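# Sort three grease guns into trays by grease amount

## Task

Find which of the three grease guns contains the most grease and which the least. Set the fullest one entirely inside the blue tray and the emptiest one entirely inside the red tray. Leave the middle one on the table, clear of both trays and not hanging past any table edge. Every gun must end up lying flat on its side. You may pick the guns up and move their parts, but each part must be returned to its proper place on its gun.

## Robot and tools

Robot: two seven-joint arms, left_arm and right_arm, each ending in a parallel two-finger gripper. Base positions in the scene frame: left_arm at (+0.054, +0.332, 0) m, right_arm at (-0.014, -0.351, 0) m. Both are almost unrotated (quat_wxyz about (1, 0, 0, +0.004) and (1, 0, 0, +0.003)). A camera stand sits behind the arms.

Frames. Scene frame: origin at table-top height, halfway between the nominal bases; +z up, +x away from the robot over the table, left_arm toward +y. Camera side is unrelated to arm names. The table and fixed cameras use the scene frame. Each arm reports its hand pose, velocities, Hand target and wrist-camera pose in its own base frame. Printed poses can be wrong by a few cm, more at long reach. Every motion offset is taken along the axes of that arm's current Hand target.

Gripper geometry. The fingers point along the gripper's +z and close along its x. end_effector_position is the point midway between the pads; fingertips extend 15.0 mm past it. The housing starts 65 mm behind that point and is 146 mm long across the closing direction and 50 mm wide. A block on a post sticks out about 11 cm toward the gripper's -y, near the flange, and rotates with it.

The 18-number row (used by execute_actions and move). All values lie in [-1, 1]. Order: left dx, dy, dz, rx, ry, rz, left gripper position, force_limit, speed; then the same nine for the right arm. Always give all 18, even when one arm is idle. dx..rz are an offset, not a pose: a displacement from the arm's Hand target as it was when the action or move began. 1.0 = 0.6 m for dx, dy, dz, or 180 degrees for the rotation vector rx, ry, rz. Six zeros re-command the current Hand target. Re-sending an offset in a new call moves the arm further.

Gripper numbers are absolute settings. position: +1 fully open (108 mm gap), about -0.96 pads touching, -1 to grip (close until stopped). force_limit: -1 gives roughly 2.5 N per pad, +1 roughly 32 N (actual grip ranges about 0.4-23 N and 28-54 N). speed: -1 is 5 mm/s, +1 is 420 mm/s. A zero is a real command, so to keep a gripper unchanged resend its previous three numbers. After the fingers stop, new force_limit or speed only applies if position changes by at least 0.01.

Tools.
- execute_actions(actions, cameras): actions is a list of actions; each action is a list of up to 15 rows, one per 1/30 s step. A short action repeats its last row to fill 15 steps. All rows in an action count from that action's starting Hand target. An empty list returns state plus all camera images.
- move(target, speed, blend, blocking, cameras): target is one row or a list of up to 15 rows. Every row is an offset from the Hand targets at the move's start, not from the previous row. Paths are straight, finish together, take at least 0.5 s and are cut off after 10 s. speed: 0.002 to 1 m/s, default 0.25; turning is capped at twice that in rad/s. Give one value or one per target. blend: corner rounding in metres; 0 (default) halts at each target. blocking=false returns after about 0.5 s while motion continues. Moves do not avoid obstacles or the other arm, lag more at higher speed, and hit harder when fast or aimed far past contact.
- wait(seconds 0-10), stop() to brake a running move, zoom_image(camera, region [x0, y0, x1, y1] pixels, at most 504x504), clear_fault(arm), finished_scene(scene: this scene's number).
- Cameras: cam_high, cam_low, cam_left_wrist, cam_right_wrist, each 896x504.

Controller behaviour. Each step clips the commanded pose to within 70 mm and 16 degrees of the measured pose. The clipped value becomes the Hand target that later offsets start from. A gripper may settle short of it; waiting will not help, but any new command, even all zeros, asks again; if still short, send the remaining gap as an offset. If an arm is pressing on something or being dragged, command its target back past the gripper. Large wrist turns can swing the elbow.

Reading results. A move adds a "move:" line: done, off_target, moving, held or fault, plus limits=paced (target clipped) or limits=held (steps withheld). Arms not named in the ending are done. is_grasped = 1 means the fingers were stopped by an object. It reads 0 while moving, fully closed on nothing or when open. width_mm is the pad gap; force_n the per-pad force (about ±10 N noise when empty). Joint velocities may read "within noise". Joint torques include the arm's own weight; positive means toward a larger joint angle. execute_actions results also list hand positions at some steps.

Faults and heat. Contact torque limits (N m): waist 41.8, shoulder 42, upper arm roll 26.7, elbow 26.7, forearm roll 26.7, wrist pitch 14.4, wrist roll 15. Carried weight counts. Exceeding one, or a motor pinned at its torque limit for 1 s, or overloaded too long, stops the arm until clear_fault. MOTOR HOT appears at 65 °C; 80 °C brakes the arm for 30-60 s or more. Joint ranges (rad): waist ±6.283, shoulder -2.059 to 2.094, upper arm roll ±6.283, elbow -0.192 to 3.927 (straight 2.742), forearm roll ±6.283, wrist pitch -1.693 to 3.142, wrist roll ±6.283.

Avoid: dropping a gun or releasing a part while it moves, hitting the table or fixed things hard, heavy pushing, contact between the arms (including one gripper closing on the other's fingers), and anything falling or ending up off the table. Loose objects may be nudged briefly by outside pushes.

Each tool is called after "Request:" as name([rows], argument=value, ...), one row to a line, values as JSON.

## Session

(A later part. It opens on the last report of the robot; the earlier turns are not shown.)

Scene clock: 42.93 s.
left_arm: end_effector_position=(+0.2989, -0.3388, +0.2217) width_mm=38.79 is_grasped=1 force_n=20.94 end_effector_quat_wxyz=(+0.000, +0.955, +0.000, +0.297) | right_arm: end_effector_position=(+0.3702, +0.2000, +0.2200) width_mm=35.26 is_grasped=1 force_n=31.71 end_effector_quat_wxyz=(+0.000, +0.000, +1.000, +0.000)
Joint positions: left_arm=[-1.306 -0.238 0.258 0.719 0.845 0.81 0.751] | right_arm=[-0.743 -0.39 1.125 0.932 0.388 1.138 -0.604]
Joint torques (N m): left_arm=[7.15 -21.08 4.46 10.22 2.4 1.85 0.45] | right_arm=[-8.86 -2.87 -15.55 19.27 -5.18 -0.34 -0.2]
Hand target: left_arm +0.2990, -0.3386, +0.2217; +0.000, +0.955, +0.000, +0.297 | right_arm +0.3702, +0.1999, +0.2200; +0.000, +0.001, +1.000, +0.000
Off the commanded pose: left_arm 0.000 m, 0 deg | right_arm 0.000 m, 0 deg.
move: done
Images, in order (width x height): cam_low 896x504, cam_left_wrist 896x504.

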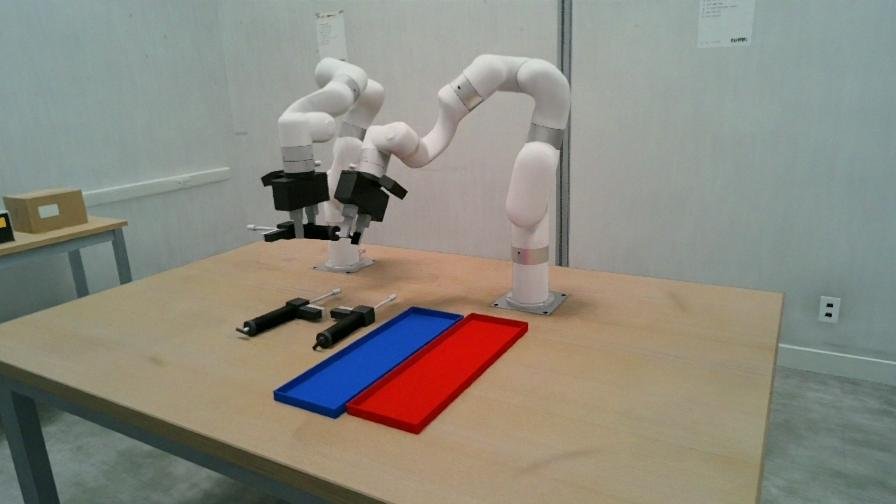

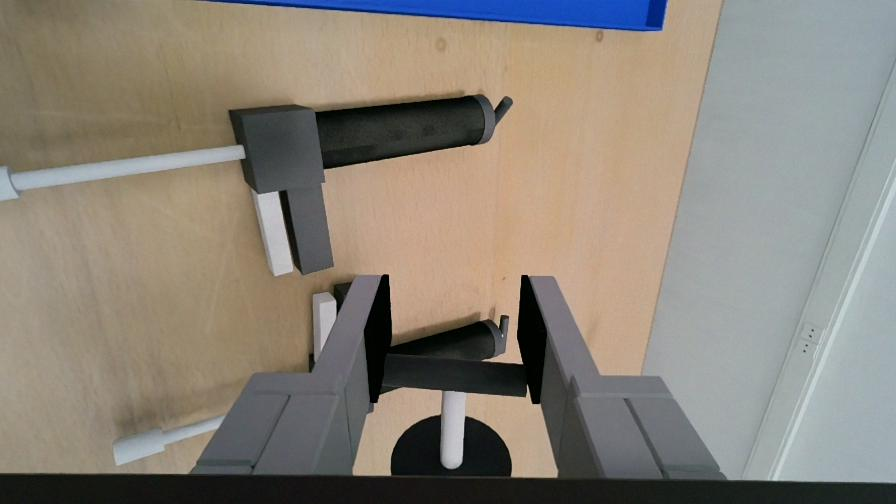

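Request:
move([
  [0,-0.033,0,0,0,0,-1,0,-0.5,0,0,0,0,0,0,-1,0,-0.5],
  [0,-0.066,0,0,0,0,-1,0,-0.5,0,0,0,0,0,0,-1,0,-0.5],
], speed=0.06, cameras=["cam_left_wrist"])

Scene clock: 44.73 s.
left_arm: end_effector_position=(+0.2989, -0.2991, +0.2217) width_mm=0.00 is_grasped=0 force_n=33.07 end_effector_quat_wxyz=(+0.000, +0.955, +0.000, +0.297) | right_arm: end_effector_position=(+0.3702, +0.1999, +0.2200) width_mm=35.26 is_grasped=1 force_n=32.16 end_effector_quat_wxyz=(+0.000, +0.001, +1.000, +0.000)
Joint positions: left_arm=[-1.274 -0.365 0.281 0.608 0.884 0.81 0.778] | right_arm=[-0.743 -0.39 1.125 0.932 0.388 1.139 -0.604]
Joint torques (N m): left_arm=[1.47 -17.14 -1.1 12.59 1.61 -0.86 0.36] | right_arm=[2.09 -5.04 -9.56 30.07 0.2 -3.34 -0.11]
Hand target: left_arm +0.2989, -0.2990, +0.2217; +0.000, +0.955, +0.000, +0.297 | right_arm +0.3702, +0.1999, +0.2200; +0.000, +0.001, +1.000, +0.000
Off the commanded pose: left_arm 0.000 m, 0 deg | right_arm 0.000 m, 0 deg.
move: done
Images, in order (width x height): cam_left_wrist 896x504.

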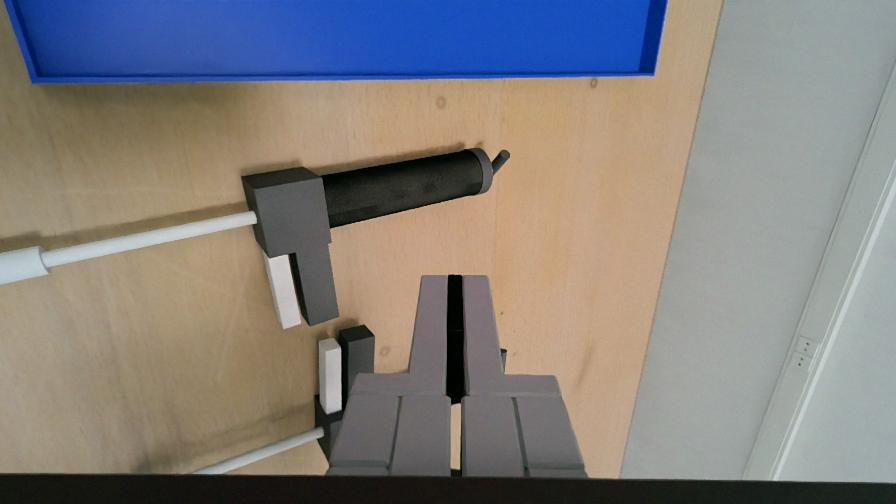

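Request:
move(target=[0,0.01,-0.1,0,0,0,0.998,1,1,0,0,0,0,0,0,-1,0,-0.5], cameras=["cam_left_wrist"])

Scene clock: 45.87 s.
left_arm: end_effector_position=(+0.2649, -0.3050, +0.2711) width_mm=107.88 is_grasped=0 force_n=0.00 end_effector_quat_wxyz=(+0.000, +0.955, +0.000, +0.297) | right_arm: end_effector_position=(+0.3702, +0.1999, +0.2200) width_mm=35.26 is_grasped=1 force_n=32.16 end_effector_quat_wxyz=(+0.000, +0.001, +1.000, +0.000)
Joint positions: left_arm=[-1.329 -0.469 0.197 0.663 0.777 0.998 0.82] | right_arm=[-0.743 -0.39 1.125 0.932 0.388 1.139 -0.604]
Joint torques (N m): left_arm=[-0.63 -15.56 -1.84 13.73 0.19 -0.99 0.37] | right_arm=[1.61 -4.55 -9.61 29.7 -0.05 -3.02 -0.03]
Hand target: left_arm +0.2649, -0.3051, +0.2711; +0.000, +0.955, +0.000, +0.297 | right_arm +0.3702, +0.1999, +0.2200; +0.000, +0.001, +1.000, +0.000
Off the commanded pose: left_arm 0.000 m, 0 deg | right_arm 0.000 m, 0 deg.
move: done
Images, in order (width x height): cam_left_wrist 896x504.

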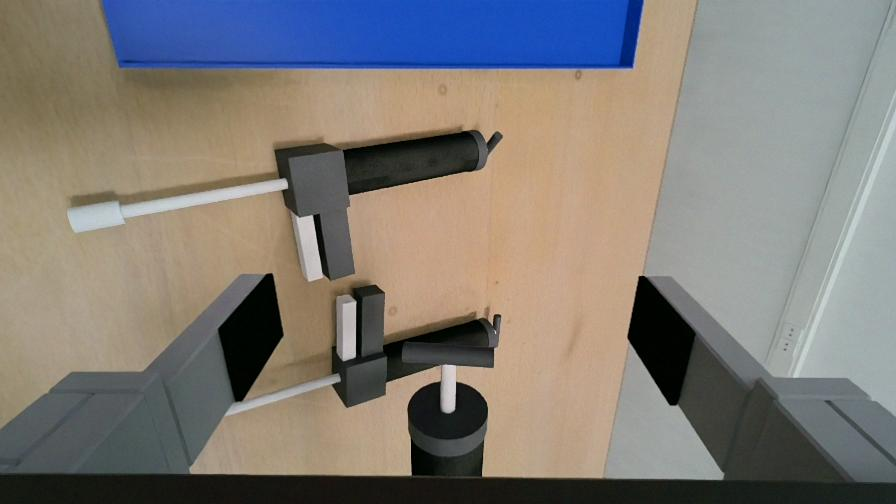

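Request:
move([
  [0,0.052,0,0,0,0,0.998,1,1,0,0,0,0,0,0,-1,0,-0.5],
  [0,0.052,0.105,0,0,0,0.998,0.5,0.5,0,0,0,0,0,0,-1,0,-0.5],
  [0,0.052,0.105,0,0,0,-1,0.5,-0.5,0,0,0,0,0,0,-1,0,-0.5],
  [0,0.035,0.105,0,0,0,-1,0.5,-0.5,0,0,0,0,0,0,-1,0,-0.5],
], speed=[0.2,0.2,0.2,0.03], cameras=["cam_left_wrist"])

Scene clock: 50.80 s.
left_arm: end_effector_position=(+0.3007, -0.3261, +0.2192) width_mm=0.00 is_grasped=0 force_n=43.06 end_effector_quat_wxyz=(+0.000, +0.955, +0.000, +0.297) | right_arm: end_effector_position=(+0.3702, +0.1999, +0.2200) width_mm=35.26 is_grasped=1 force_n=32.16 end_effector_quat_wxyz=(+0.000, +0.001, +1.000, +0.000)
Joint positions: left_arm=[-1.288 -0.27 0.263 0.682 0.861 0.799 0.757] | right_arm=[-0.743 -0.39 1.125 0.932 0.388 1.139 -0.604]
Joint torques (N m): left_arm=[1.3 -20.14 -0.68 12.52 1.59 -1.22 0.37] | right_arm=[1.28 -4.12 -9.77 29.82 -0.02 -3.13 -0.05]
Hand target: left_arm +0.3007, -0.3260, +0.2192; +0.000, +0.955, +0.000, +0.297 | right_arm +0.3702, +0.1999, +0.2200; +0.000, +0.001, +1.000, +0.000
Off the commanded pose: left_arm 0.000 m, 0 deg | right_arm 0.000 m, 0 deg.
move: done
Images, in order (width x height): cam_left_wrist 896x504.

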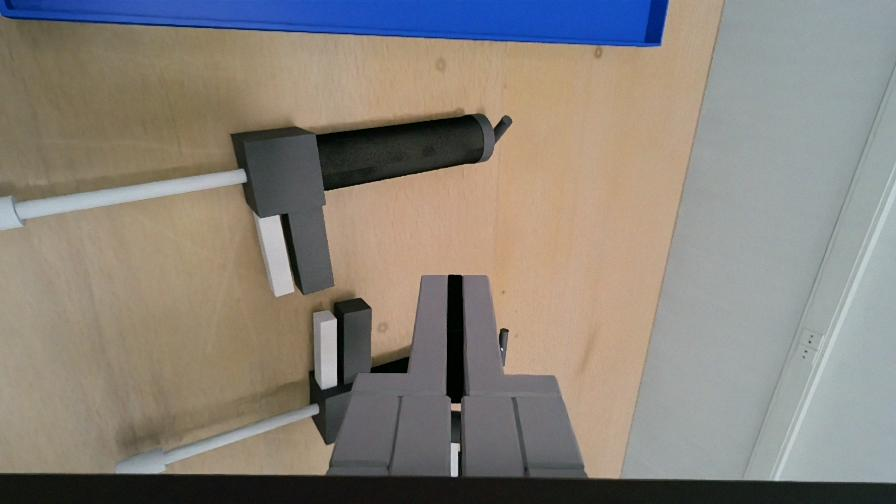

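Request:
move([
  [0,0.028,0,0,0,0,-1,0.5,-0.5,0,0,0,0,0,0,-1,0,-0.5],
  [0,-0.03,0,0,0,0,-1,0.5,-0.5,0,0,0,0,0,0,-1,0,-0.5],
  [0,-0.03,-0.15,0,0,0,0.998,0.5,0.5,0,0,0,0,0,0,-1,0,-0.5],
], speed=[0.04,0.2,0.2], cameras=["cam_left_wrist"])

Scene clock: 54.37 s.
left_arm: end_effector_position=(+0.2496, -0.3081, +0.2933) width_mm=107.88 is_grasped=0 force_n=0.00 end_effector_quat_wxyz=(+0.000, +0.955, +0.000, +0.297) | right_arm: end_effector_position=(+0.3702, +0.1999, +0.2200) width_mm=35.26 is_grasped=1 force_n=32.14 end_effector_quat_wxyz=(+0.000, +0.001, +1.000, +0.000)
Joint positions: left_arm=[-1.346 -0.498 0.156 0.702 0.735 1.077 0.833] | right_arm=[-0.743 -0.39 1.125 0.932 0.388 1.139 -0.604]
Joint torques (N m): left_arm=[-0.81 -14.83 -1.55 13.82 0.57 -1.19 0.31] | right_arm=[0.5 -3.54 -10.51 29.56 -0.15 -2.92 -0.06]
Hand target: left_arm +0.2496, -0.3081, +0.2933; +0.000, +0.955, +0.000, +0.297 | right_arm +0.3702, +0.1999, +0.2200; +0.000, +0.001, +1.000, +0.000
Off the commanded pose: left_arm 0.000 m, 0 deg | right_arm 0.000 m, 0 deg.
move: done
Images, in order (width x height): cam_left_wrist 896x504.

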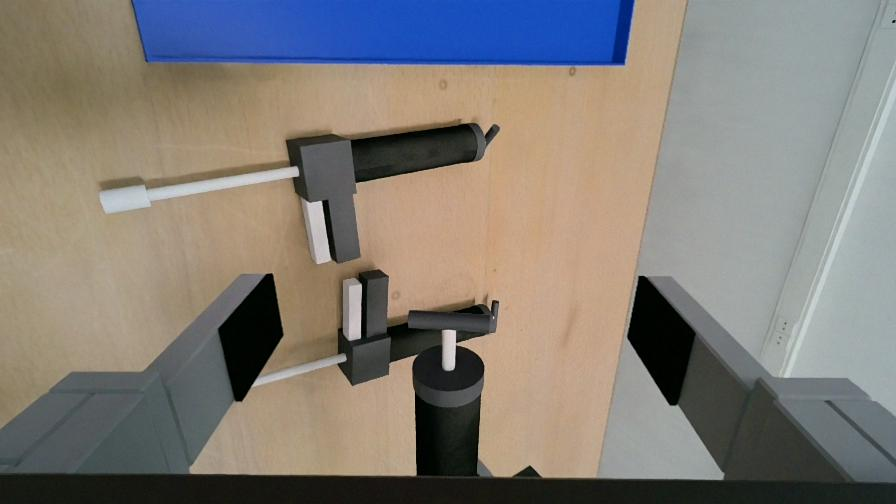

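Request:
move([
  [0,-0.02,0.15,0,0,0,-1,0.5,0.3,0,0,0,0,0,0,-1,0,-0.5],
  [0,0.083,0.15,0,0,0,-1,0.5,0.3,0,0,0,0,0,0,-1,0,-0.5],
  [0,0,0.15,0,0,0,-1,0.5,0.3,0,0,0,0,0,0,-1,0,-0.5],
  [0,0,0,0,0,0,0.998,0.5,0.5,0,0,0,0,0,0,-1,0,-0.5],
], speed=[0.2,0.05,0.2,0.2], cameras=["cam_left_wrist"])

Scene clock: 59.47 s.
left_arm: end_effector_position=(+0.2496, -0.3081, +0.2933) width_mm=107.88 is_grasped=0 force_n=0.00 end_effector_quat_wxyz=(+0.000, +0.955, +0.000, +0.297) | right_arm: end_effector_position=(+0.3702, +0.1999, +0.2200) width_mm=35.26 is_grasped=1 force_n=32.18 end_effector_quat_wxyz=(+0.000, +0.001, +1.000, +0.000)
Joint positions: left_arm=[-1.349 -0.498 0.158 0.702 0.736 1.078 0.832] | right_arm=[-0.743 -0.39 1.125 0.932 0.388 1.139 -0.604]
Joint torques (N m): left_arm=[-0.61 -14.67 -1.55 13.77 0.6 -1.14 0.41] | right_arm=[-1.62 -3.8 -10.58 27.63 -0.93 -2.23 0.22]
Hand target: left_arm +0.2496, -0.3081, +0.2933; +0.000, +0.955, +0.000, +0.297 | right_arm +0.3702, +0.1999, +0.2200; +0.000, +0.001, +1.000, +0.000
Off the commanded pose: left_arm 0.000 m, 0 deg | right_arm 0.000 m, 0 deg.
move: done
Images, in order (width x height): cam_left_wrist 896x504.

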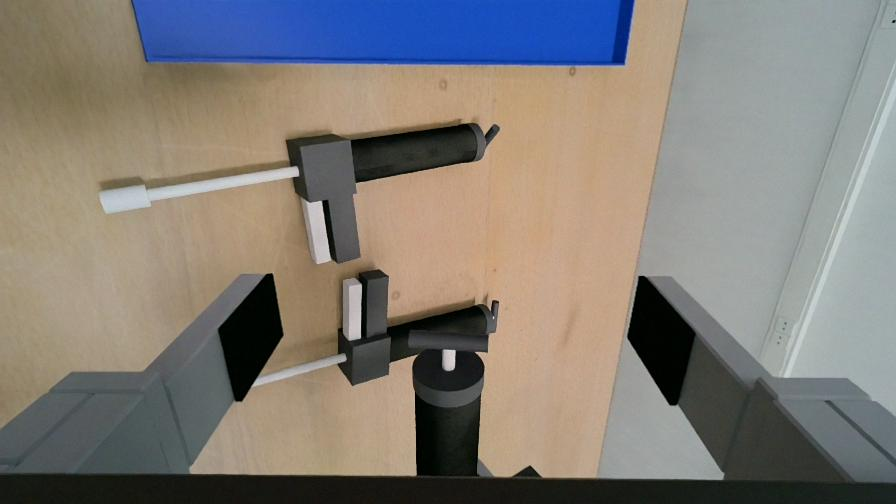

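Request:
move([
  [0,0,0,0,0,0,0.998,0.5,0.5,-0.1317,-0.283,0,0,0,0.471,-1,0,-0.5],
  [0,0,0,0,0,0,0.998,0.5,0.5,-0.1317,-0.283,0.329,0,0,0.471,-1,0,-0.5],
  [0,0,0,0,0,0,0.998,0.5,0.5,-0.1317,-0.283,0.329,0,0,0.471,0.998,0,0.5],
], speed=[0.3,0.15,0.2])

Request:
move([
  [0,0,0,0,0,0,0.998,0.5,0.5,0,0,-0.2,0,0,0,0.998,0,0.5],
  [0,0,0,0,0,0,0.998,0.5,0.5,0.222,0.037,-0.2,0,0,0.054,0.998,0,0.5],
], cameras=["cam_right_wrist"])

Scene clock: 66.40 s.
left_arm: end_effector_position=(+0.2496, -0.3081, +0.2933) width_mm=107.88 is_grasped=0 force_n=0.00 end_effector_quat_wxyz=(+0.000, +0.955, +0.000, +0.297) | right_arm: end_effector_position=(+0.4489, +0.0301, +0.0225) width_mm=107.89 is_grasped=0 force_n=0.00 end_effector_quat_wxyz=(+0.000, +0.675, +0.738, +0.000)
Joint positions: left_arm=[-1.349 -0.498 0.158 0.702 0.736 1.078 0.832] | right_arm=[-2.057 -0.576 2.14 0.872 0.792 0.701 0.203]
Joint torques (N m): left_arm=[-0.32 -14.61 -1.5 13.75 1.48 -1.29 0.03] | right_arm=[-2.11 17.86 -12.16 16.81 -0.45 -1.72 -0.15]
Hand target: left_arm +0.2496, -0.3081, +0.2933; +0.000, +0.955, +0.000, +0.297 | right_arm +0.4489, +0.0301, +0.0225; +0.000, +0.675, +0.738, +0.000
Off the commanded pose: left_arm 0.000 m, 0 deg | right_arm 0.000 m, 0 deg.
move: done

Scene clock: 68.47 s.
left_arm: end_effector_position=(+0.2496, -0.3081, +0.2933) width_mm=107.88 is_grasped=0 force_n=0.00 end_effector_quat_wxyz=(+0.000, +0.955, +0.000, +0.297) | right_arm: end_effector_position=(+0.4591, +0.1647, +0.1425) width_mm=107.89 is_grasped=0 force_n=0.00 end_effector_quat_wxyz=(+0.000, +0.735, +0.678, +0.000)
Joint positions: left_arm=[-1.349 -0.498 0.158 0.702 0.736 1.078 0.832] | right_arm=[-1.644 -0.446 1.889 1.066 0.514 0.984 0.838]
Joint torques (N m): left_arm=[-0.57 -14.87 -1.47 13.7 1.46 -1.29 -0.04] | right_arm=[-2.17 14.39 -11 24.62 0.45 -1.66 0.44]
Hand target: left_arm +0.2496, -0.3081, +0.2933; +0.000, +0.955, +0.000, +0.297 | right_arm +0.4591, +0.1647, +0.1425; +0.000, +0.735, +0.678, +0.000
Off the commanded pose: left_arm 0.000 m, 0 deg | right_arm 0.000 m, 0 deg.
move: done
Images, in order (width x height): cam_right_wrist 896x504.

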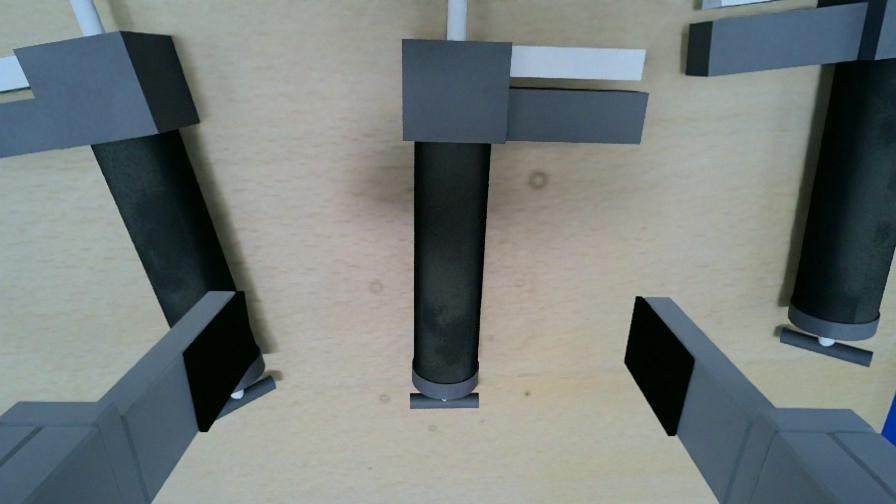

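Request:
move([
  [0,0,0,0,0,0,0.998,0.5,0.5,0,0,0,0,0,0,0.25,0,0.5],
  [0,0,0,0,0,0,0.998,0.5,0.5,0,0,0.2,0,0,0,0.25,0,0.5],
  [0,0,0,0,0,0,0.998,0.5,0.5,0,0,0.2,0,0,0,-1,0,-0.5],
  [0,0,0,0,0,0,0.998,0.5,0.5,0,0,-0.13,0,0,0,-1,0,-0.5],
])

Request:
move([
  [0,0,0,0,0,0,0.998,0.5,0.5,0.046,-0.1525,0,0,0,-0.5256,-1,0,-0.5],
  [0.067,0.037,0.046,0,-0.19,0,0.998,0.5,0.5,0.046,-0.1525,0,0,0,-0.5256,-1,0,-0.5],
], cameras=["cam_left_wrist","cam_right_wrist"])

Scene clock: 72.93 s.
left_arm: end_effector_position=(+0.2496, -0.3081, +0.2933) width_mm=107.88 is_grasped=0 force_n=0.00 end_effector_quat_wxyz=(+0.000, +0.955, +0.000, +0.297) | right_arm: end_effector_position=(+0.4592, +0.1647, +0.2205) width_mm=35.58 is_grasped=1 force_n=15.46 end_effector_quat_wxyz=(+0.000, +0.735, +0.678, +0.000)
Joint positions: left_arm=[-1.349 -0.498 0.158 0.702 0.736 1.078 0.832] | right_arm=[-1.507 -0.308 1.736 1.175 0.335 1.145 0.959]
Joint torques (N m): left_arm=[-0.5 -14.78 -1.41 13.68 1.39 -1.32 -0.07] | right_arm=[1.75 12.34 -10.23 28.54 -0.54 -2.92 0.29]
Hand target: left_arm +0.2496, -0.3081, +0.2933; +0.000, +0.955, +0.000, +0.297 | right_arm +0.4592, +0.1647, +0.2205; +0.000, +0.735, +0.678, +0.000
Off the commanded pose: left_arm 0.000 m, 0 deg | right_arm 0.000 m, 0 deg.
move: done

Scene clock: 78.30 s.
left_arm: end_effector_position=(+0.2983, -0.3303, +0.2934) width_mm=107.89 is_grasped=0 force_n=0.00 end_effector_quat_wxyz=(+0.000, +1.000, +0.000, +0.003) | right_arm: end_effector_position=(+0.3702, +0.1995, +0.2206) width_mm=35.58 is_grasped=1 force_n=15.42 end_effector_quat_wxyz=(+0.000, +0.000, +1.000, +0.000)
Joint positions: left_arm=[-1.407 -0.138 0.533 1.165 0.078 1.282 1.455] | right_arm=[-0.655 -0.334 1.056 0.928 0.323 1.119 -0.555]
Joint torques (N m): left_arm=[1.1 -17.74 -0.85 13.56 -0.59 -1.23 0.36] | right_arm=[1.95 -7.45 -9.21 28.5 0.23 -3.18 -0.38]
Hand target: left_arm +0.2984, -0.3303, +0.2934; +0.000, +1.000, +0.000, +0.003 | right_arm +0.3702, +0.1995, +0.2206; +0.000, +0.000, +1.000, +0.000
Off the commanded pose: left_arm 0.000 m, 0 deg | right_arm 0.000 m, 0 deg.
move: done
Images, in order (width x height): cam_left_wrist 896x504, cam_right_wrist 896x504.

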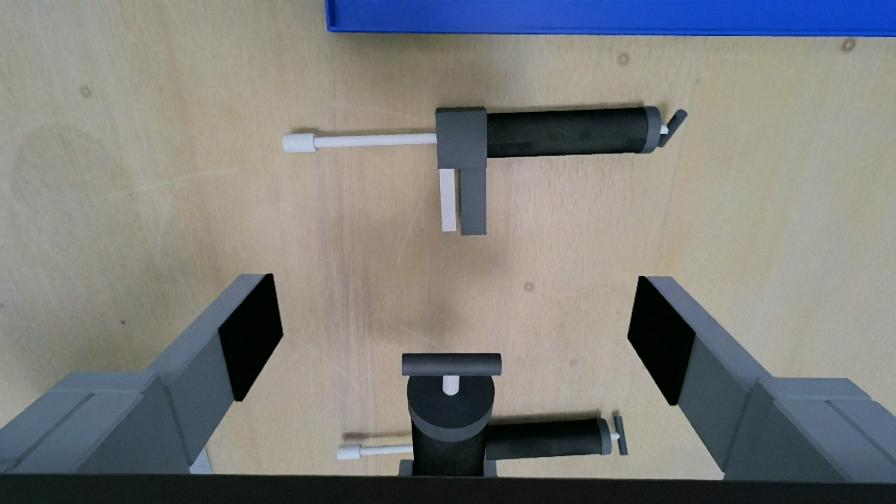

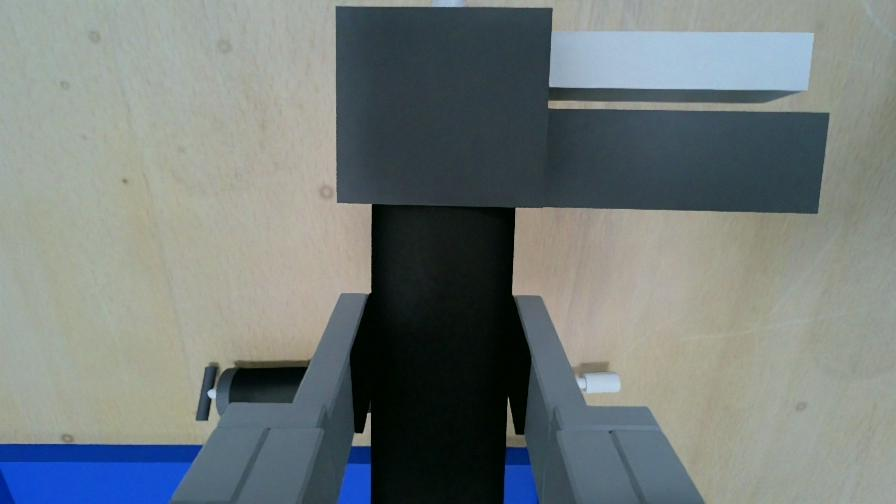

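Request:
move([
  [0.004,0.073,0.12,0,0,0,0.998,0.5,0.5,0,0,0,0,0,0,-0.98,0.4,-0.5],
  [0.004,0.073,0.12,0,0,0,-1,0,-0.5,0,0,0,0,0,0,-0.98,0.4,-0.5],
  [0.004,0.04,0.12,0,0,0,-1,0,-0.5,0,0,0,0,0,0,-0.98,0.4,-0.5],
], speed=[0.2,0.2,0.05], cameras=["cam_left_wrist"])

Scene clock: 81.90 s.
left_arm: end_effector_position=(+0.3012, -0.3543, +0.2214) width_mm=36.05 is_grasped=1 force_n=30.21 end_effector_quat_wxyz=(+0.000, +1.000, +0.000, +0.003) | right_arm: end_effector_position=(+0.3701, +0.1995, +0.2206) width_mm=35.38 is_grasped=1 force_n=29.95 end_effector_quat_wxyz=(+0.000, +0.000, +1.000, +0.000)
Joint positions: left_arm=[-1.413 -0.014 0.543 1.073 0.014 1.081 1.479] | right_arm=[-0.655 -0.334 1.056 0.928 0.323 1.119 -0.555]
Joint torques (N m): left_arm=[5.55 -24.1 3.92 13.32 3.29 -2.12 -0.31] | right_arm=[3.85 -5.45 -6.14 26.21 -1.14 -0.27 -1.08]
Hand target: left_arm +0.3012, -0.3542, +0.2214; +0.000, +1.000, +0.000, +0.003 | right_arm +0.3702, +0.1995, +0.2206; +0.000, +0.000, +1.000, +0.000
Off the commanded pose: left_arm 0.000 m, 0 deg | right_arm 0.000 m, 0 deg.
move: done
Images, in order (width x height): cam_left_wrist 896x504.

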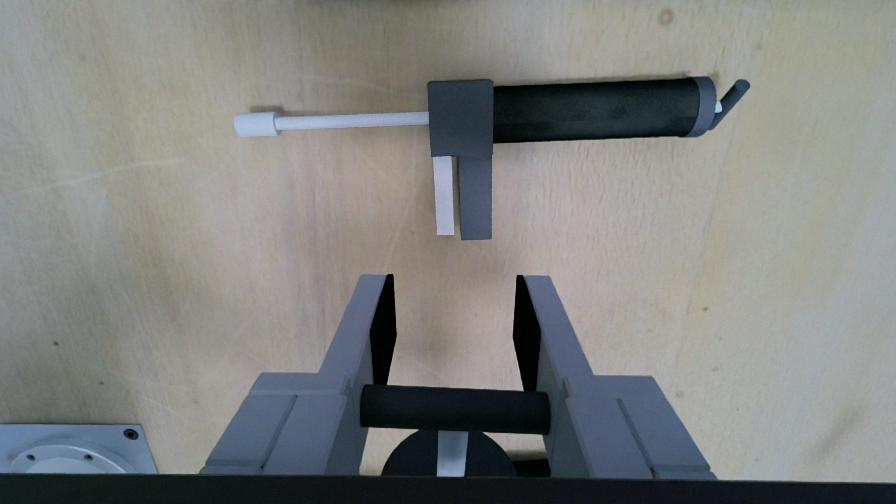

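Request:
move([
  [0,-0.025,0,0,0,0,-1,0,-0.5,0,0,0,0,0,0,-0.98,0.4,-0.5],
], speed=0.05, cameras=["cam_left_wrist"])

Scene clock: 83.03 s.
left_arm: end_effector_position=(+0.3012, -0.3393, +0.2214) width_mm=36.05 is_grasped=1 force_n=26.95 end_effector_quat_wxyz=(+0.000, +1.000, +0.000, +0.003) | right_arm: end_effector_position=(+0.3702, +0.1995, +0.2206) width_mm=35.38 is_grasped=1 force_n=28.77 end_effector_quat_wxyz=(+0.000, +0.000, +1.000, +0.000)
Joint positions: left_arm=[-1.406 -0.057 0.549 1.031 0.04 1.077 1.48] | right_arm=[-0.655 -0.334 1.056 0.928 0.323 1.119 -0.555]
Joint torques (N m): left_arm=[4.23 -22.64 2.66 12.78 2.81 -1.78 -0.01] | right_arm=[1.78 -5.56 -6.47 28.23 -0.86 -0.91 -0.76]
Hand target: left_arm +0.3012, -0.3392, +0.2214; +0.000, +1.000, +0.000, +0.003 | right_arm +0.3702, +0.1995, +0.2206; +0.000, +0.000, +1.000, +0.000
Off the commanded pose: left_arm 0.000 m, 0 deg | right_arm 0.000 m, 0 deg.
move: done
Images, in order (width x height): cam_left_wrist 896x504.

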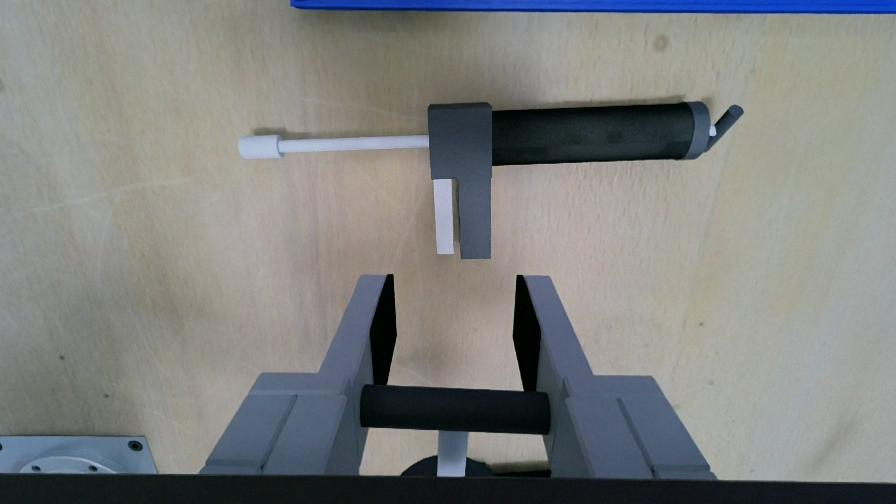

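Request:
move([
  [0,-0.1,0,0,0,0,-1,0,-0.5,0,0,0,0,0,0,-0.98,0.4,-0.5],
], speed=0.05, cameras=["cam_left_wrist"])

Scene clock: 84.93 s.
left_arm: end_effector_position=(+0.3012, -0.2793, +0.2214) width_mm=35.95 is_grasped=1 force_n=15.76 end_effector_quat_wxyz=(+0.000, +1.000, +0.000, +0.003) | right_arm: end_effector_position=(+0.3702, +0.1995, +0.2206) width_mm=35.38 is_grasped=1 force_n=26.37 end_effector_quat_wxyz=(+0.000, +0.000, +1.000, +0.000)
Joint positions: left_arm=[-1.356 -0.229 0.569 0.883 0.145 1.078 1.489] | right_arm=[-0.655 -0.334 1.056 0.928 0.323 1.119 -0.555]
Joint torques (N m): left_arm=[4.31 -18.37 0.9 11.95 2.74 -0.4 0.09] | right_arm=[-5.22 -6.85 -11.59 25.85 -2.15 -1.93 -0.55]
Hand target: left_arm +0.3012, -0.2792, +0.2214; +0.000, +1.000, +0.000, +0.003 | right_arm +0.3702, +0.1995, +0.2206; +0.000, +0.000, +1.000, +0.000
Off the commanded pose: left_arm 0.000 m, 0 deg | right_arm 0.000 m, 0 deg.
move: done
Images, in order (width x height): cam_left_wrist 896x504.

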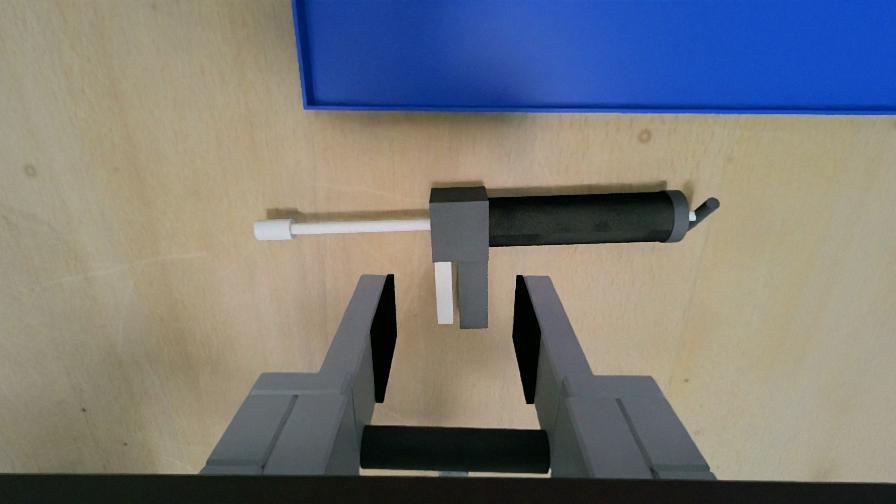

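Request:
move([
  [0,0.131,0,0,0,0,-1,0,-0.5,0,0,0,0,0,0,-0.98,0.4,-0.5],
  [0,0.131,0,0,0,0,0.998,0,0.5,0,0,0,0,0,0,-0.98,0.4,-0.5],
  [0,0.08,-0.12,0,0,0,0.998,0,0.5,0,0,0,0,0,0,-0.98,0.4,-0.5],
], speed=[0.06,0.2,0.2], cameras=["cam_left_wrist"])

Scene clock: 88.63 s.
left_arm: end_effector_position=(+0.3007, -0.3273, +0.2934) width_mm=107.89 is_grasped=0 force_n=0.00 end_effector_quat_wxyz=(+0.000, +1.000, +0.000, +0.003) | right_arm: end_effector_position=(+0.3702, +0.1995, +0.2206) width_mm=35.38 is_grasped=1 force_n=26.40 end_effector_quat_wxyz=(+0.000, +0.000, +1.000, +0.000)
Joint positions: left_arm=[-1.408 -0.141 0.541 1.163 0.081 1.282 1.462] | right_arm=[-0.655 -0.334 1.056 0.928 0.323 1.119 -0.555]
Joint torques (N m): left_arm=[1.31 -21.62 -1.7 13.63 1.34 -1.12 -0.35] | right_arm=[-1.78 -6.33 -9.2 30.83 0.35 -3.07 0.45]
Hand target: left_arm +0.3008, -0.3273, +0.2934; +0.000, +1.000, +0.000, +0.003 | right_arm +0.3702, +0.1995, +0.2206; +0.000, +0.000, +1.000, +0.000
Off the commanded pose: left_arm 0.000 m, 0 deg | right_arm 0.000 m, 0 deg.
move: done
Images, in order (width x height): cam_left_wrist 896x504.

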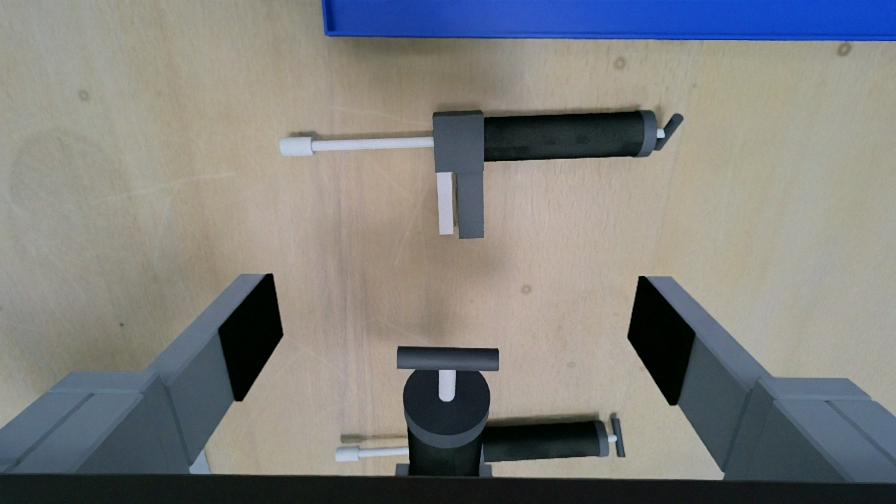

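Request:
move([
  [0,0.066,0.12,0,0,0,0.998,0,0.5,0,0,0,0,0,0,-0.98,0.4,-0.5],
  [0,0.066,0.12,0,0,0,-1,0.3,-0.5,0,0,0,0,0,0,-0.98,0.4,-0.5],
  [0,0.086,0.12,0,0,0,-1,0.3,-0.5,0,0,0,0,0,0,-0.98,0.4,-0.5],
  [0,0.086,0.12,0,0,0,0.998,0,0.5,0,0,0,0,0,0,-0.98,0.4,-0.5],
  [0,0.05,0,0,0,0,0.998,0,0.5,0,0,0,0,0,0,-0.98,0.4,-0.5],
], speed=[0.2,0.06,0.06,0.2,0.2], cameras=["cam_left_wrist"])

Scene clock: 93.47 s.
left_arm: end_effector_position=(+0.3008, -0.3573, +0.2934) width_mm=107.88 is_grasped=0 force_n=0.00 end_effector_quat_wxyz=(+0.000, +1.000, +0.000, +0.003) | right_arm: end_effector_position=(+0.3702, +0.1995, +0.2206) width_mm=35.38 is_grasped=1 force_n=26.42 end_effector_quat_wxyz=(+0.000, +0.000, +1.000, +0.000)
Joint positions: left_arm=[-1.426 -0.052 0.539 1.245 0.033 1.285 1.459] | right_arm=[-0.655 -0.334 1.056 0.928 0.323 1.119 -0.555]
Joint torques (N m): left_arm=[-0.67 -24.27 -0.79 13.74 1.37 -1.17 -0.37] | right_arm=[-2.21 -7.39 -8.76 28.51 -0.92 -2.94 0.21]
Hand target: left_arm +0.3008, -0.3573, +0.2934; +0.000, +1.000, +0.000, +0.003 | right_arm +0.3702, +0.1995, +0.2206; +0.000, +0.000, +1.000, +0.000
Off the commanded pose: left_arm 0.000 m, 0 deg | right_arm 0.000 m, 0 deg.
move: done
Images, in order (width x height): cam_left_wrist 896x504.

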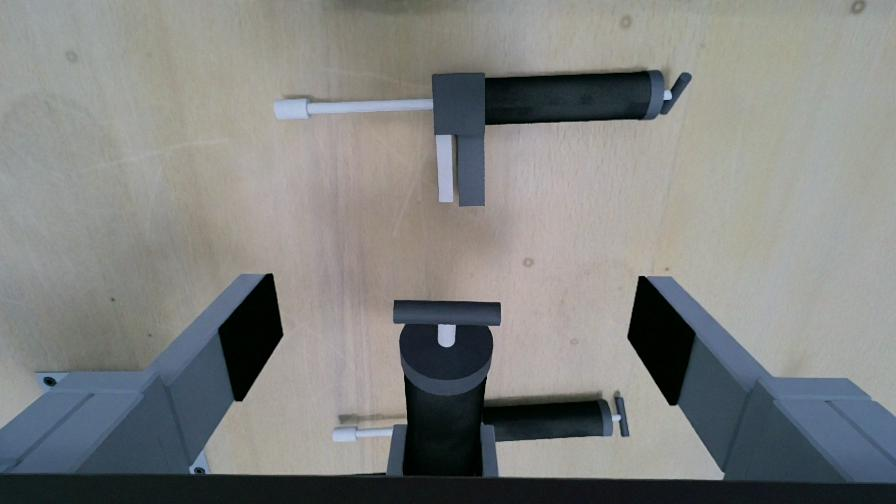

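Request:
move([
  [-0.167,-0.333,-0.083,0,0,0,0.998,0.5,0.5,-0.148,-0.058,0,0,0,0.5256,-0.98,0.4,-0.5],
  [-0.167,-0.333,-0.083,0,0,0,0.998,0.5,0.5,-0.148,-0.058,0.329,0,0,0.5256,-0.98,0.4,-0.5],
  [-0.167,-0.333,-0.083,0,0,0,0.998,0.5,0.5,-0.148,-0.058,0.329,0,0,0.5256,0.25,0,0.3],
], speed=[0.3,0.15,0.2])

Request:
move([
  [0,0,0,0,0,0,0.998,0.5,0.5,0,0,-0.2,0,0,0,0.25,0,0.3],
  [0,0,0,0,0,0,0.998,0.5,0.5,0.352,0.024,-0.2,0,0,-0.042,0.998,0,0.3],
], cameras=["cam_right_wrist","cam_high"])

Scene clock: 100.77 s.
left_arm: end_effector_position=(+0.2002, -0.1575, +0.3426) width_mm=107.88 is_grasped=0 force_n=0.00 end_effector_quat_wxyz=(+0.000, +1.000, +0.000, +0.003) | right_arm: end_effector_position=(+0.4589, +0.1648, +0.0231) width_mm=66.75 is_grasped=0 force_n=0.00 end_effector_quat_wxyz=(+0.000, +0.735, +0.678, +0.000)
Joint positions: left_arm=[-1.283 -0.847 0.364 0.812 0.276 1.621 1.335] | right_arm=[-1.852 -0.683 2.165 1.023 0.83 0.788 0.642]
Joint torques (N m): left_arm=[1.33 -3.49 -4.56 11.75 1.39 -1.22 0.32] | right_arm=[-1.73 22.9 -15.66 17.15 -0.48 -1.89 -0.07]
Hand target: left_arm +0.2002, -0.1575, +0.3426; +0.000, +1.000, +0.000, +0.003 | right_arm +0.4589, +0.1648, +0.0231; +0.000, +0.735, +0.678, +0.000
Off the commanded pose: left_arm 0.000 m, 0 deg | right_arm 0.000 m, 0 deg.
move: done

Scene clock: 103.63 s.
left_arm: end_effector_position=(+0.2002, -0.1575, +0.3426) width_mm=107.88 is_grasped=0 force_n=0.00 end_effector_quat_wxyz=(+0.000, +1.000, +0.000, +0.003) | right_arm: end_effector_position=(+0.4901, +0.3741, +0.1431) width_mm=107.88 is_grasped=0 force_n=0.00 end_effector_quat_wxyz=(+0.000, +0.688, +0.725, +0.000)
Joint positions: left_arm=[-1.283 -0.847 0.364 0.812 0.276 1.621 1.335] | right_arm=[-1.832 -0.798 2.195 1.682 0.666 1.227 1.013]
Joint torques (N m): left_arm=[1.29 -3.6 -4.51 11.91 1.23 -1.35 0.33] | right_arm=[-2.25 31.65 -15.74 23.49 0.16 -1.8 0.24]
Hand target: left_arm +0.2002, -0.1575, +0.3426; +0.000, +1.000, +0.000, +0.003 | right_arm +0.4901, +0.3741, +0.1431; +0.000, +0.688, +0.725, +0.000
Off the commanded pose: left_arm 0.000 m, 0 deg | right_arm 0.000 m, 0 deg.
move: done
Images, in order (width x height): cam_high 896x504, cam_right_wrist 896x504.

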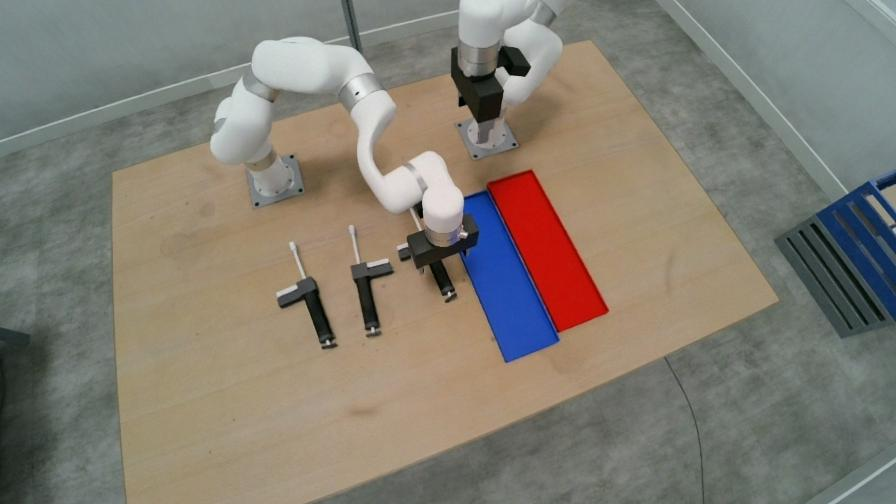

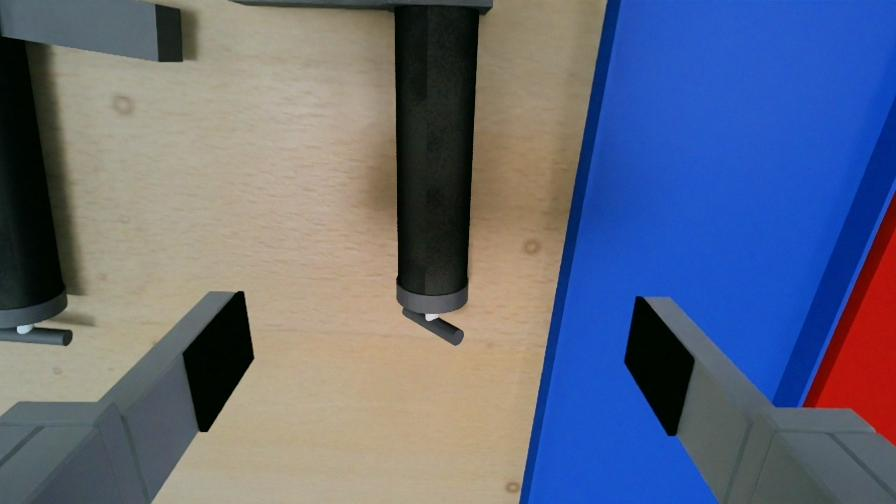

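Request:
move([
  [0,0,0,0,0,0,0.998,0.5,0.5,-0.01,-0.092,0,0,0,0,0.25,0,0.5],
  [0,0,0,0,0,0,0.998,0.5,0.5,-0.01,-0.092,0.2,0,0,0,0.25,0,0.5],
  [0,0,0,0,0,0,0.998,0.5,0.5,-0.01,-0.092,0.2,0,0,0,-1,0.4,-0.5],
  [0,0,0,0,0,0,0.998,0.5,0.5,-0.01,-0.092,-0.13,0,0,0,-1,0.4,-0.5],
], cameras=["cam_right_wrist"])

Scene clock: 108.17 s.
left_arm: end_effector_position=(+0.2002, -0.1575, +0.3426) width_mm=107.88 is_grasped=0 force_n=0.00 end_effector_quat_wxyz=(+0.000, +1.000, +0.000, +0.003) | right_arm: end_effector_position=(+0.4353, +0.3652, +0.2211) width_mm=35.20 is_grasped=1 force_n=36.03 end_effector_quat_wxyz=(+0.000, +0.688, +0.725, +0.000)
Joint positions: left_arm=[-1.283 -0.847 0.364 0.812 0.276 1.621 1.335] | right_arm=[-1.613 -0.572 2.062 1.543 0.521 1.289 1.1]
Joint torques (N m): left_arm=[1.28 -3.46 -4.62 12.01 1.15 -1.38 0.22] | right_arm=[-2.34 28.66 -15.65 28.74 -0.6 -2.32 0.26]
Hand target: left_arm +0.2002, -0.1575, +0.3426; +0.000, +1.000, +0.000, +0.003 | right_arm +0.4353, +0.3653, +0.2212; +0.000, +0.688, +0.725, +0.000
Off the commanded pose: left_arm 0.000 m, 0 deg | right_arm 0.000 m, 0 deg.
move: done
Images, in order (width x height): cam_right_wrist 896x504.

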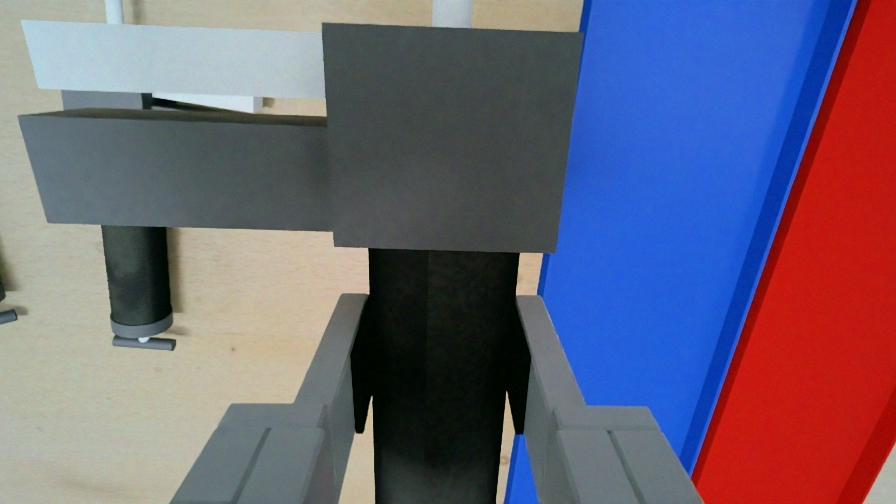

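Request:
move([
  [0,0,0,0,0,0,0.998,0.5,0.5,-0.27,-0.1225,0,0,0,-0.483,-1,0.4,-0.5],
  [0.24,0.33,0.095,0,-0.19,0,0.998,0.5,0.5,-0.27,-0.1225,0,0,0,-0.483,-1,0.4,-0.5],
], cameras=["cam_left_wrist"])

Scene clock: 114.10 s.
left_arm: end_effector_position=(+0.3446, -0.3555, +0.2865) width_mm=107.89 is_grasped=0 force_n=0.00 end_effector_quat_wxyz=(+0.000, +0.957, +0.000, -0.291) | right_arm: end_effector_position=(+0.3704, +0.1996, +0.2212) width_mm=35.20 is_grasped=1 force_n=35.89 end_effector_quat_wxyz=(+0.000, +0.001, +1.000, +0.000)
Joint positions: left_arm=[-1.125 0.594 0.783 1.924 -0.65 2.027 1.911] | right_arm=[-1.465 0.353 2.059 0.932 -0.344 1.127 -0.011]
Joint torques (N m): left_arm=[1.19 -34.79 5.22 11.28 -1.61 0.02 -0.42] | right_arm=[-2.47 4.54 10.13 28.37 -0.74 -2.4 0.1]
Hand target: left_arm +0.3446, -0.3555, +0.2865; +0.000, +0.957, +0.000, -0.291 | right_arm +0.3704, +0.1996, +0.2212; +0.000, +0.001, +1.000, +0.000
Off the commanded pose: left_arm 0.000 m, 0 deg | right_arm 0.000 m, 0 deg.
move: done
Images, in order (width x height): cam_left_wrist 896x504.

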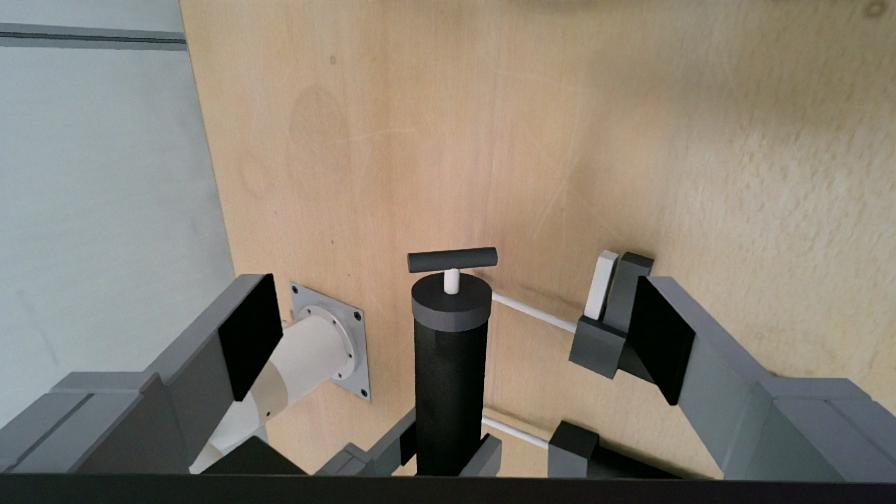

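Request:
move([
  [0.006,-0.006,0.13,0,0,0,0.998,0.5,0.5,0,0,0,0,0,0,-1,0.4,-0.5],
  [0.006,-0.006,0.13,0,0,0,-1,0,-0.5,0,0,0,0,0,0,-1,0.4,-0.5],
  [0.006,-0.05,0.13,0,0,0,-1,0,-0.5,0,0,0,0,0,0,-1,0.4,-0.5],
], speed=[0.2,0.2,0.05], cameras=["cam_left_wrist"])

Scene clock: 117.63 s.
left_arm: end_effector_position=(+0.3042, -0.3255, +0.2197) width_mm=0.00 is_grasped=0 force_n=34.58 end_effector_quat_wxyz=(+0.000, +0.957, +0.000, -0.291) | right_arm: end_effector_position=(+0.3704, +0.1996, +0.2212) width_mm=35.20 is_grasped=1 force_n=35.89 end_effector_quat_wxyz=(+0.000, +0.001, +1.000, +0.000)
Joint positions: left_arm=[-1.319 0.422 0.837 1.476 -0.557 1.751 1.973] | right_arm=[-1.465 0.353 2.059 0.932 -0.344 1.127 -0.011]
Joint torques (N m): left_arm=[-0.71 -31.75 5.43 11.11 0.51 -0.32 0.23] | right_arm=[-1.85 4.46 9.64 28.35 -0.05 -2.65 0.11]
Hand target: left_arm +0.3042, -0.3254, +0.2197; +0.000, +0.957, +0.000, -0.291 | right_arm +0.3704, +0.1996, +0.2212; +0.000, +0.001, +1.000, +0.000
Off the commanded pose: left_arm 0.000 m, 0 deg | right_arm 0.000 m, 0 deg.
move: done
Images, in order (width x height): cam_left_wrist 896x504.

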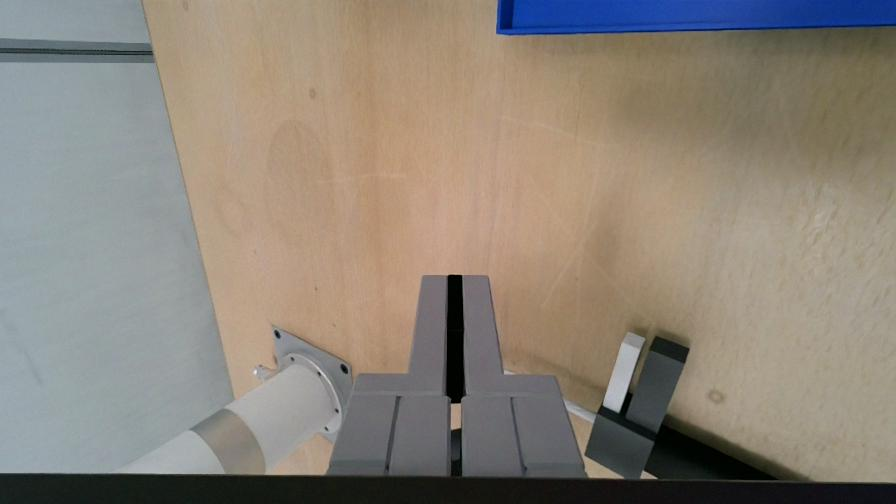

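Request:
move(target=[0,0,-0.13,0,0,0,0.998,0.5,0.5,0,0,0,0,0,0,-1,0.4,-0.5], cameras=["cam_left_wrist"])

Scene clock: 118.83 s.
left_arm: end_effector_position=(+0.3476, -0.3255, +0.2845) width_mm=107.88 is_grasped=0 force_n=0.00 end_effector_quat_wxyz=(+0.000, +0.957, +0.000, -0.291) | right_arm: end_effector_position=(+0.3704, +0.1996, +0.2212) width_mm=35.20 is_grasped=1 force_n=35.89 end_effector_quat_wxyz=(+0.000, +0.001, +1.000, +0.000)
Joint positions: left_arm=[-1.145 0.541 0.822 1.828 -0.602 2.003 1.97] | right_arm=[-1.465 0.353 2.059 0.932 -0.344 1.127 -0.011]
Joint torques (N m): left_arm=[1.25 -32.62 5.21 11.42 -1.61 0.05 -0.41] | right_arm=[-1.98 4.72 9.61 28.3 -0.54 -2.73 0.11]
Hand target: left_arm +0.3476, -0.3255, +0.2845; +0.000, +0.957, +0.000, -0.291 | right_arm +0.3704, +0.1996, +0.2212; +0.000, +0.001, +1.000, +0.000
Off the commanded pose: left_arm 0.000 m, 0 deg | right_arm 0.000 m, 0 deg.
move: done
Images, in order (width x height): cam_left_wrist 896x504.

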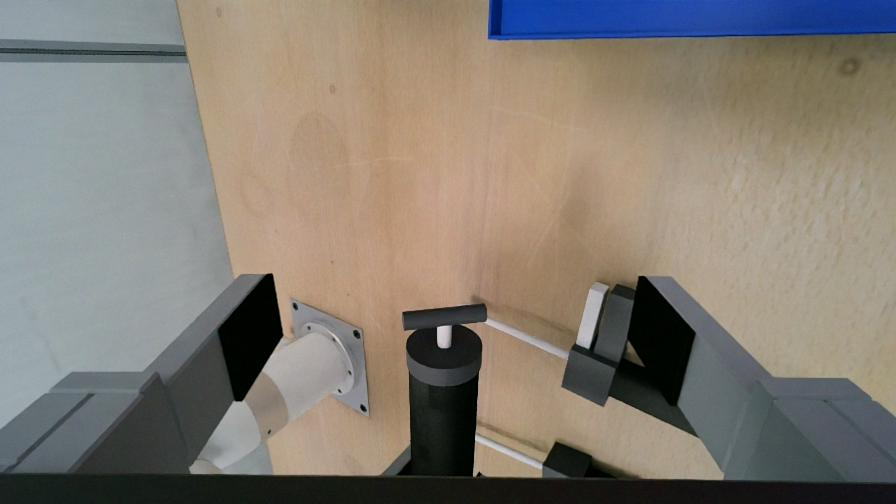

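Request:
move([
  [-0.003,0.054,0.137,0,0,0,0.998,0.5,0.5,0,0,0,0,0,0,-1,0.4,-0.5],
  [-0.003,0.054,0.137,0,0,0,-1,0.4,-0.7,0,0,0,0,0,0,-1,0.4,-0.5],
  [-0.003,0.040,0.137,0,0,0,-1,0.4,-0.7,0,0,0,0,0,0,-1,0.4,-0.5],
], speed=[0.2,0.2,0.03], cameras=["cam_left_wrist"])

Scene clock: 122.37 s.
left_arm: end_effector_position=(+0.3003, -0.3495, +0.2172) width_mm=37.03 is_grasped=1 force_n=29.12 end_effector_quat_wxyz=(+0.000, +0.957, +0.000, -0.291) | right_arm: end_effector_position=(+0.3704, +0.1996, +0.2212) width_mm=35.20 is_grasped=1 force_n=37.16 end_effector_quat_wxyz=(+0.000, +0.001, +1.000, +0.000)
Joint positions: left_arm=[-1.324 0.467 0.82 1.527 -0.598 1.759 1.945] | right_arm=[-1.465 0.353 2.06 0.932 -0.344 1.127 -0.011]
Joint torques (N m): left_arm=[1.21 -32.31 6.95 10.48 1.7 -0.77 0.22] | right_arm=[2.04 4.04 9.55 29.45 0.47 -1.64 -0.42]
Hand target: left_arm +0.3003, -0.3494, +0.2172; +0.000, +0.957, +0.000, -0.291 | right_arm +0.3704, +0.1996, +0.2212; +0.000, +0.001, +1.000, +0.000
Off the commanded pose: left_arm 0.000 m, 0 deg | right_arm 0.000 m, 0 deg.
move: done
Images, in order (width x height): cam_left_wrist 896x504.

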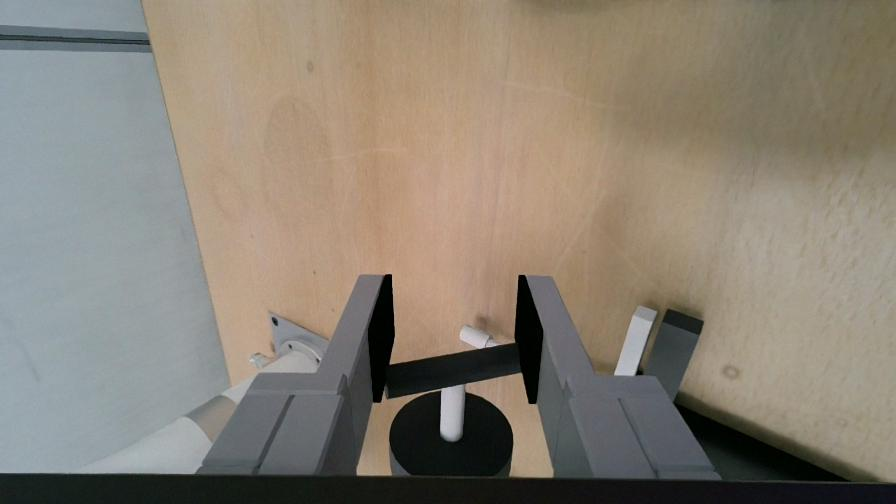

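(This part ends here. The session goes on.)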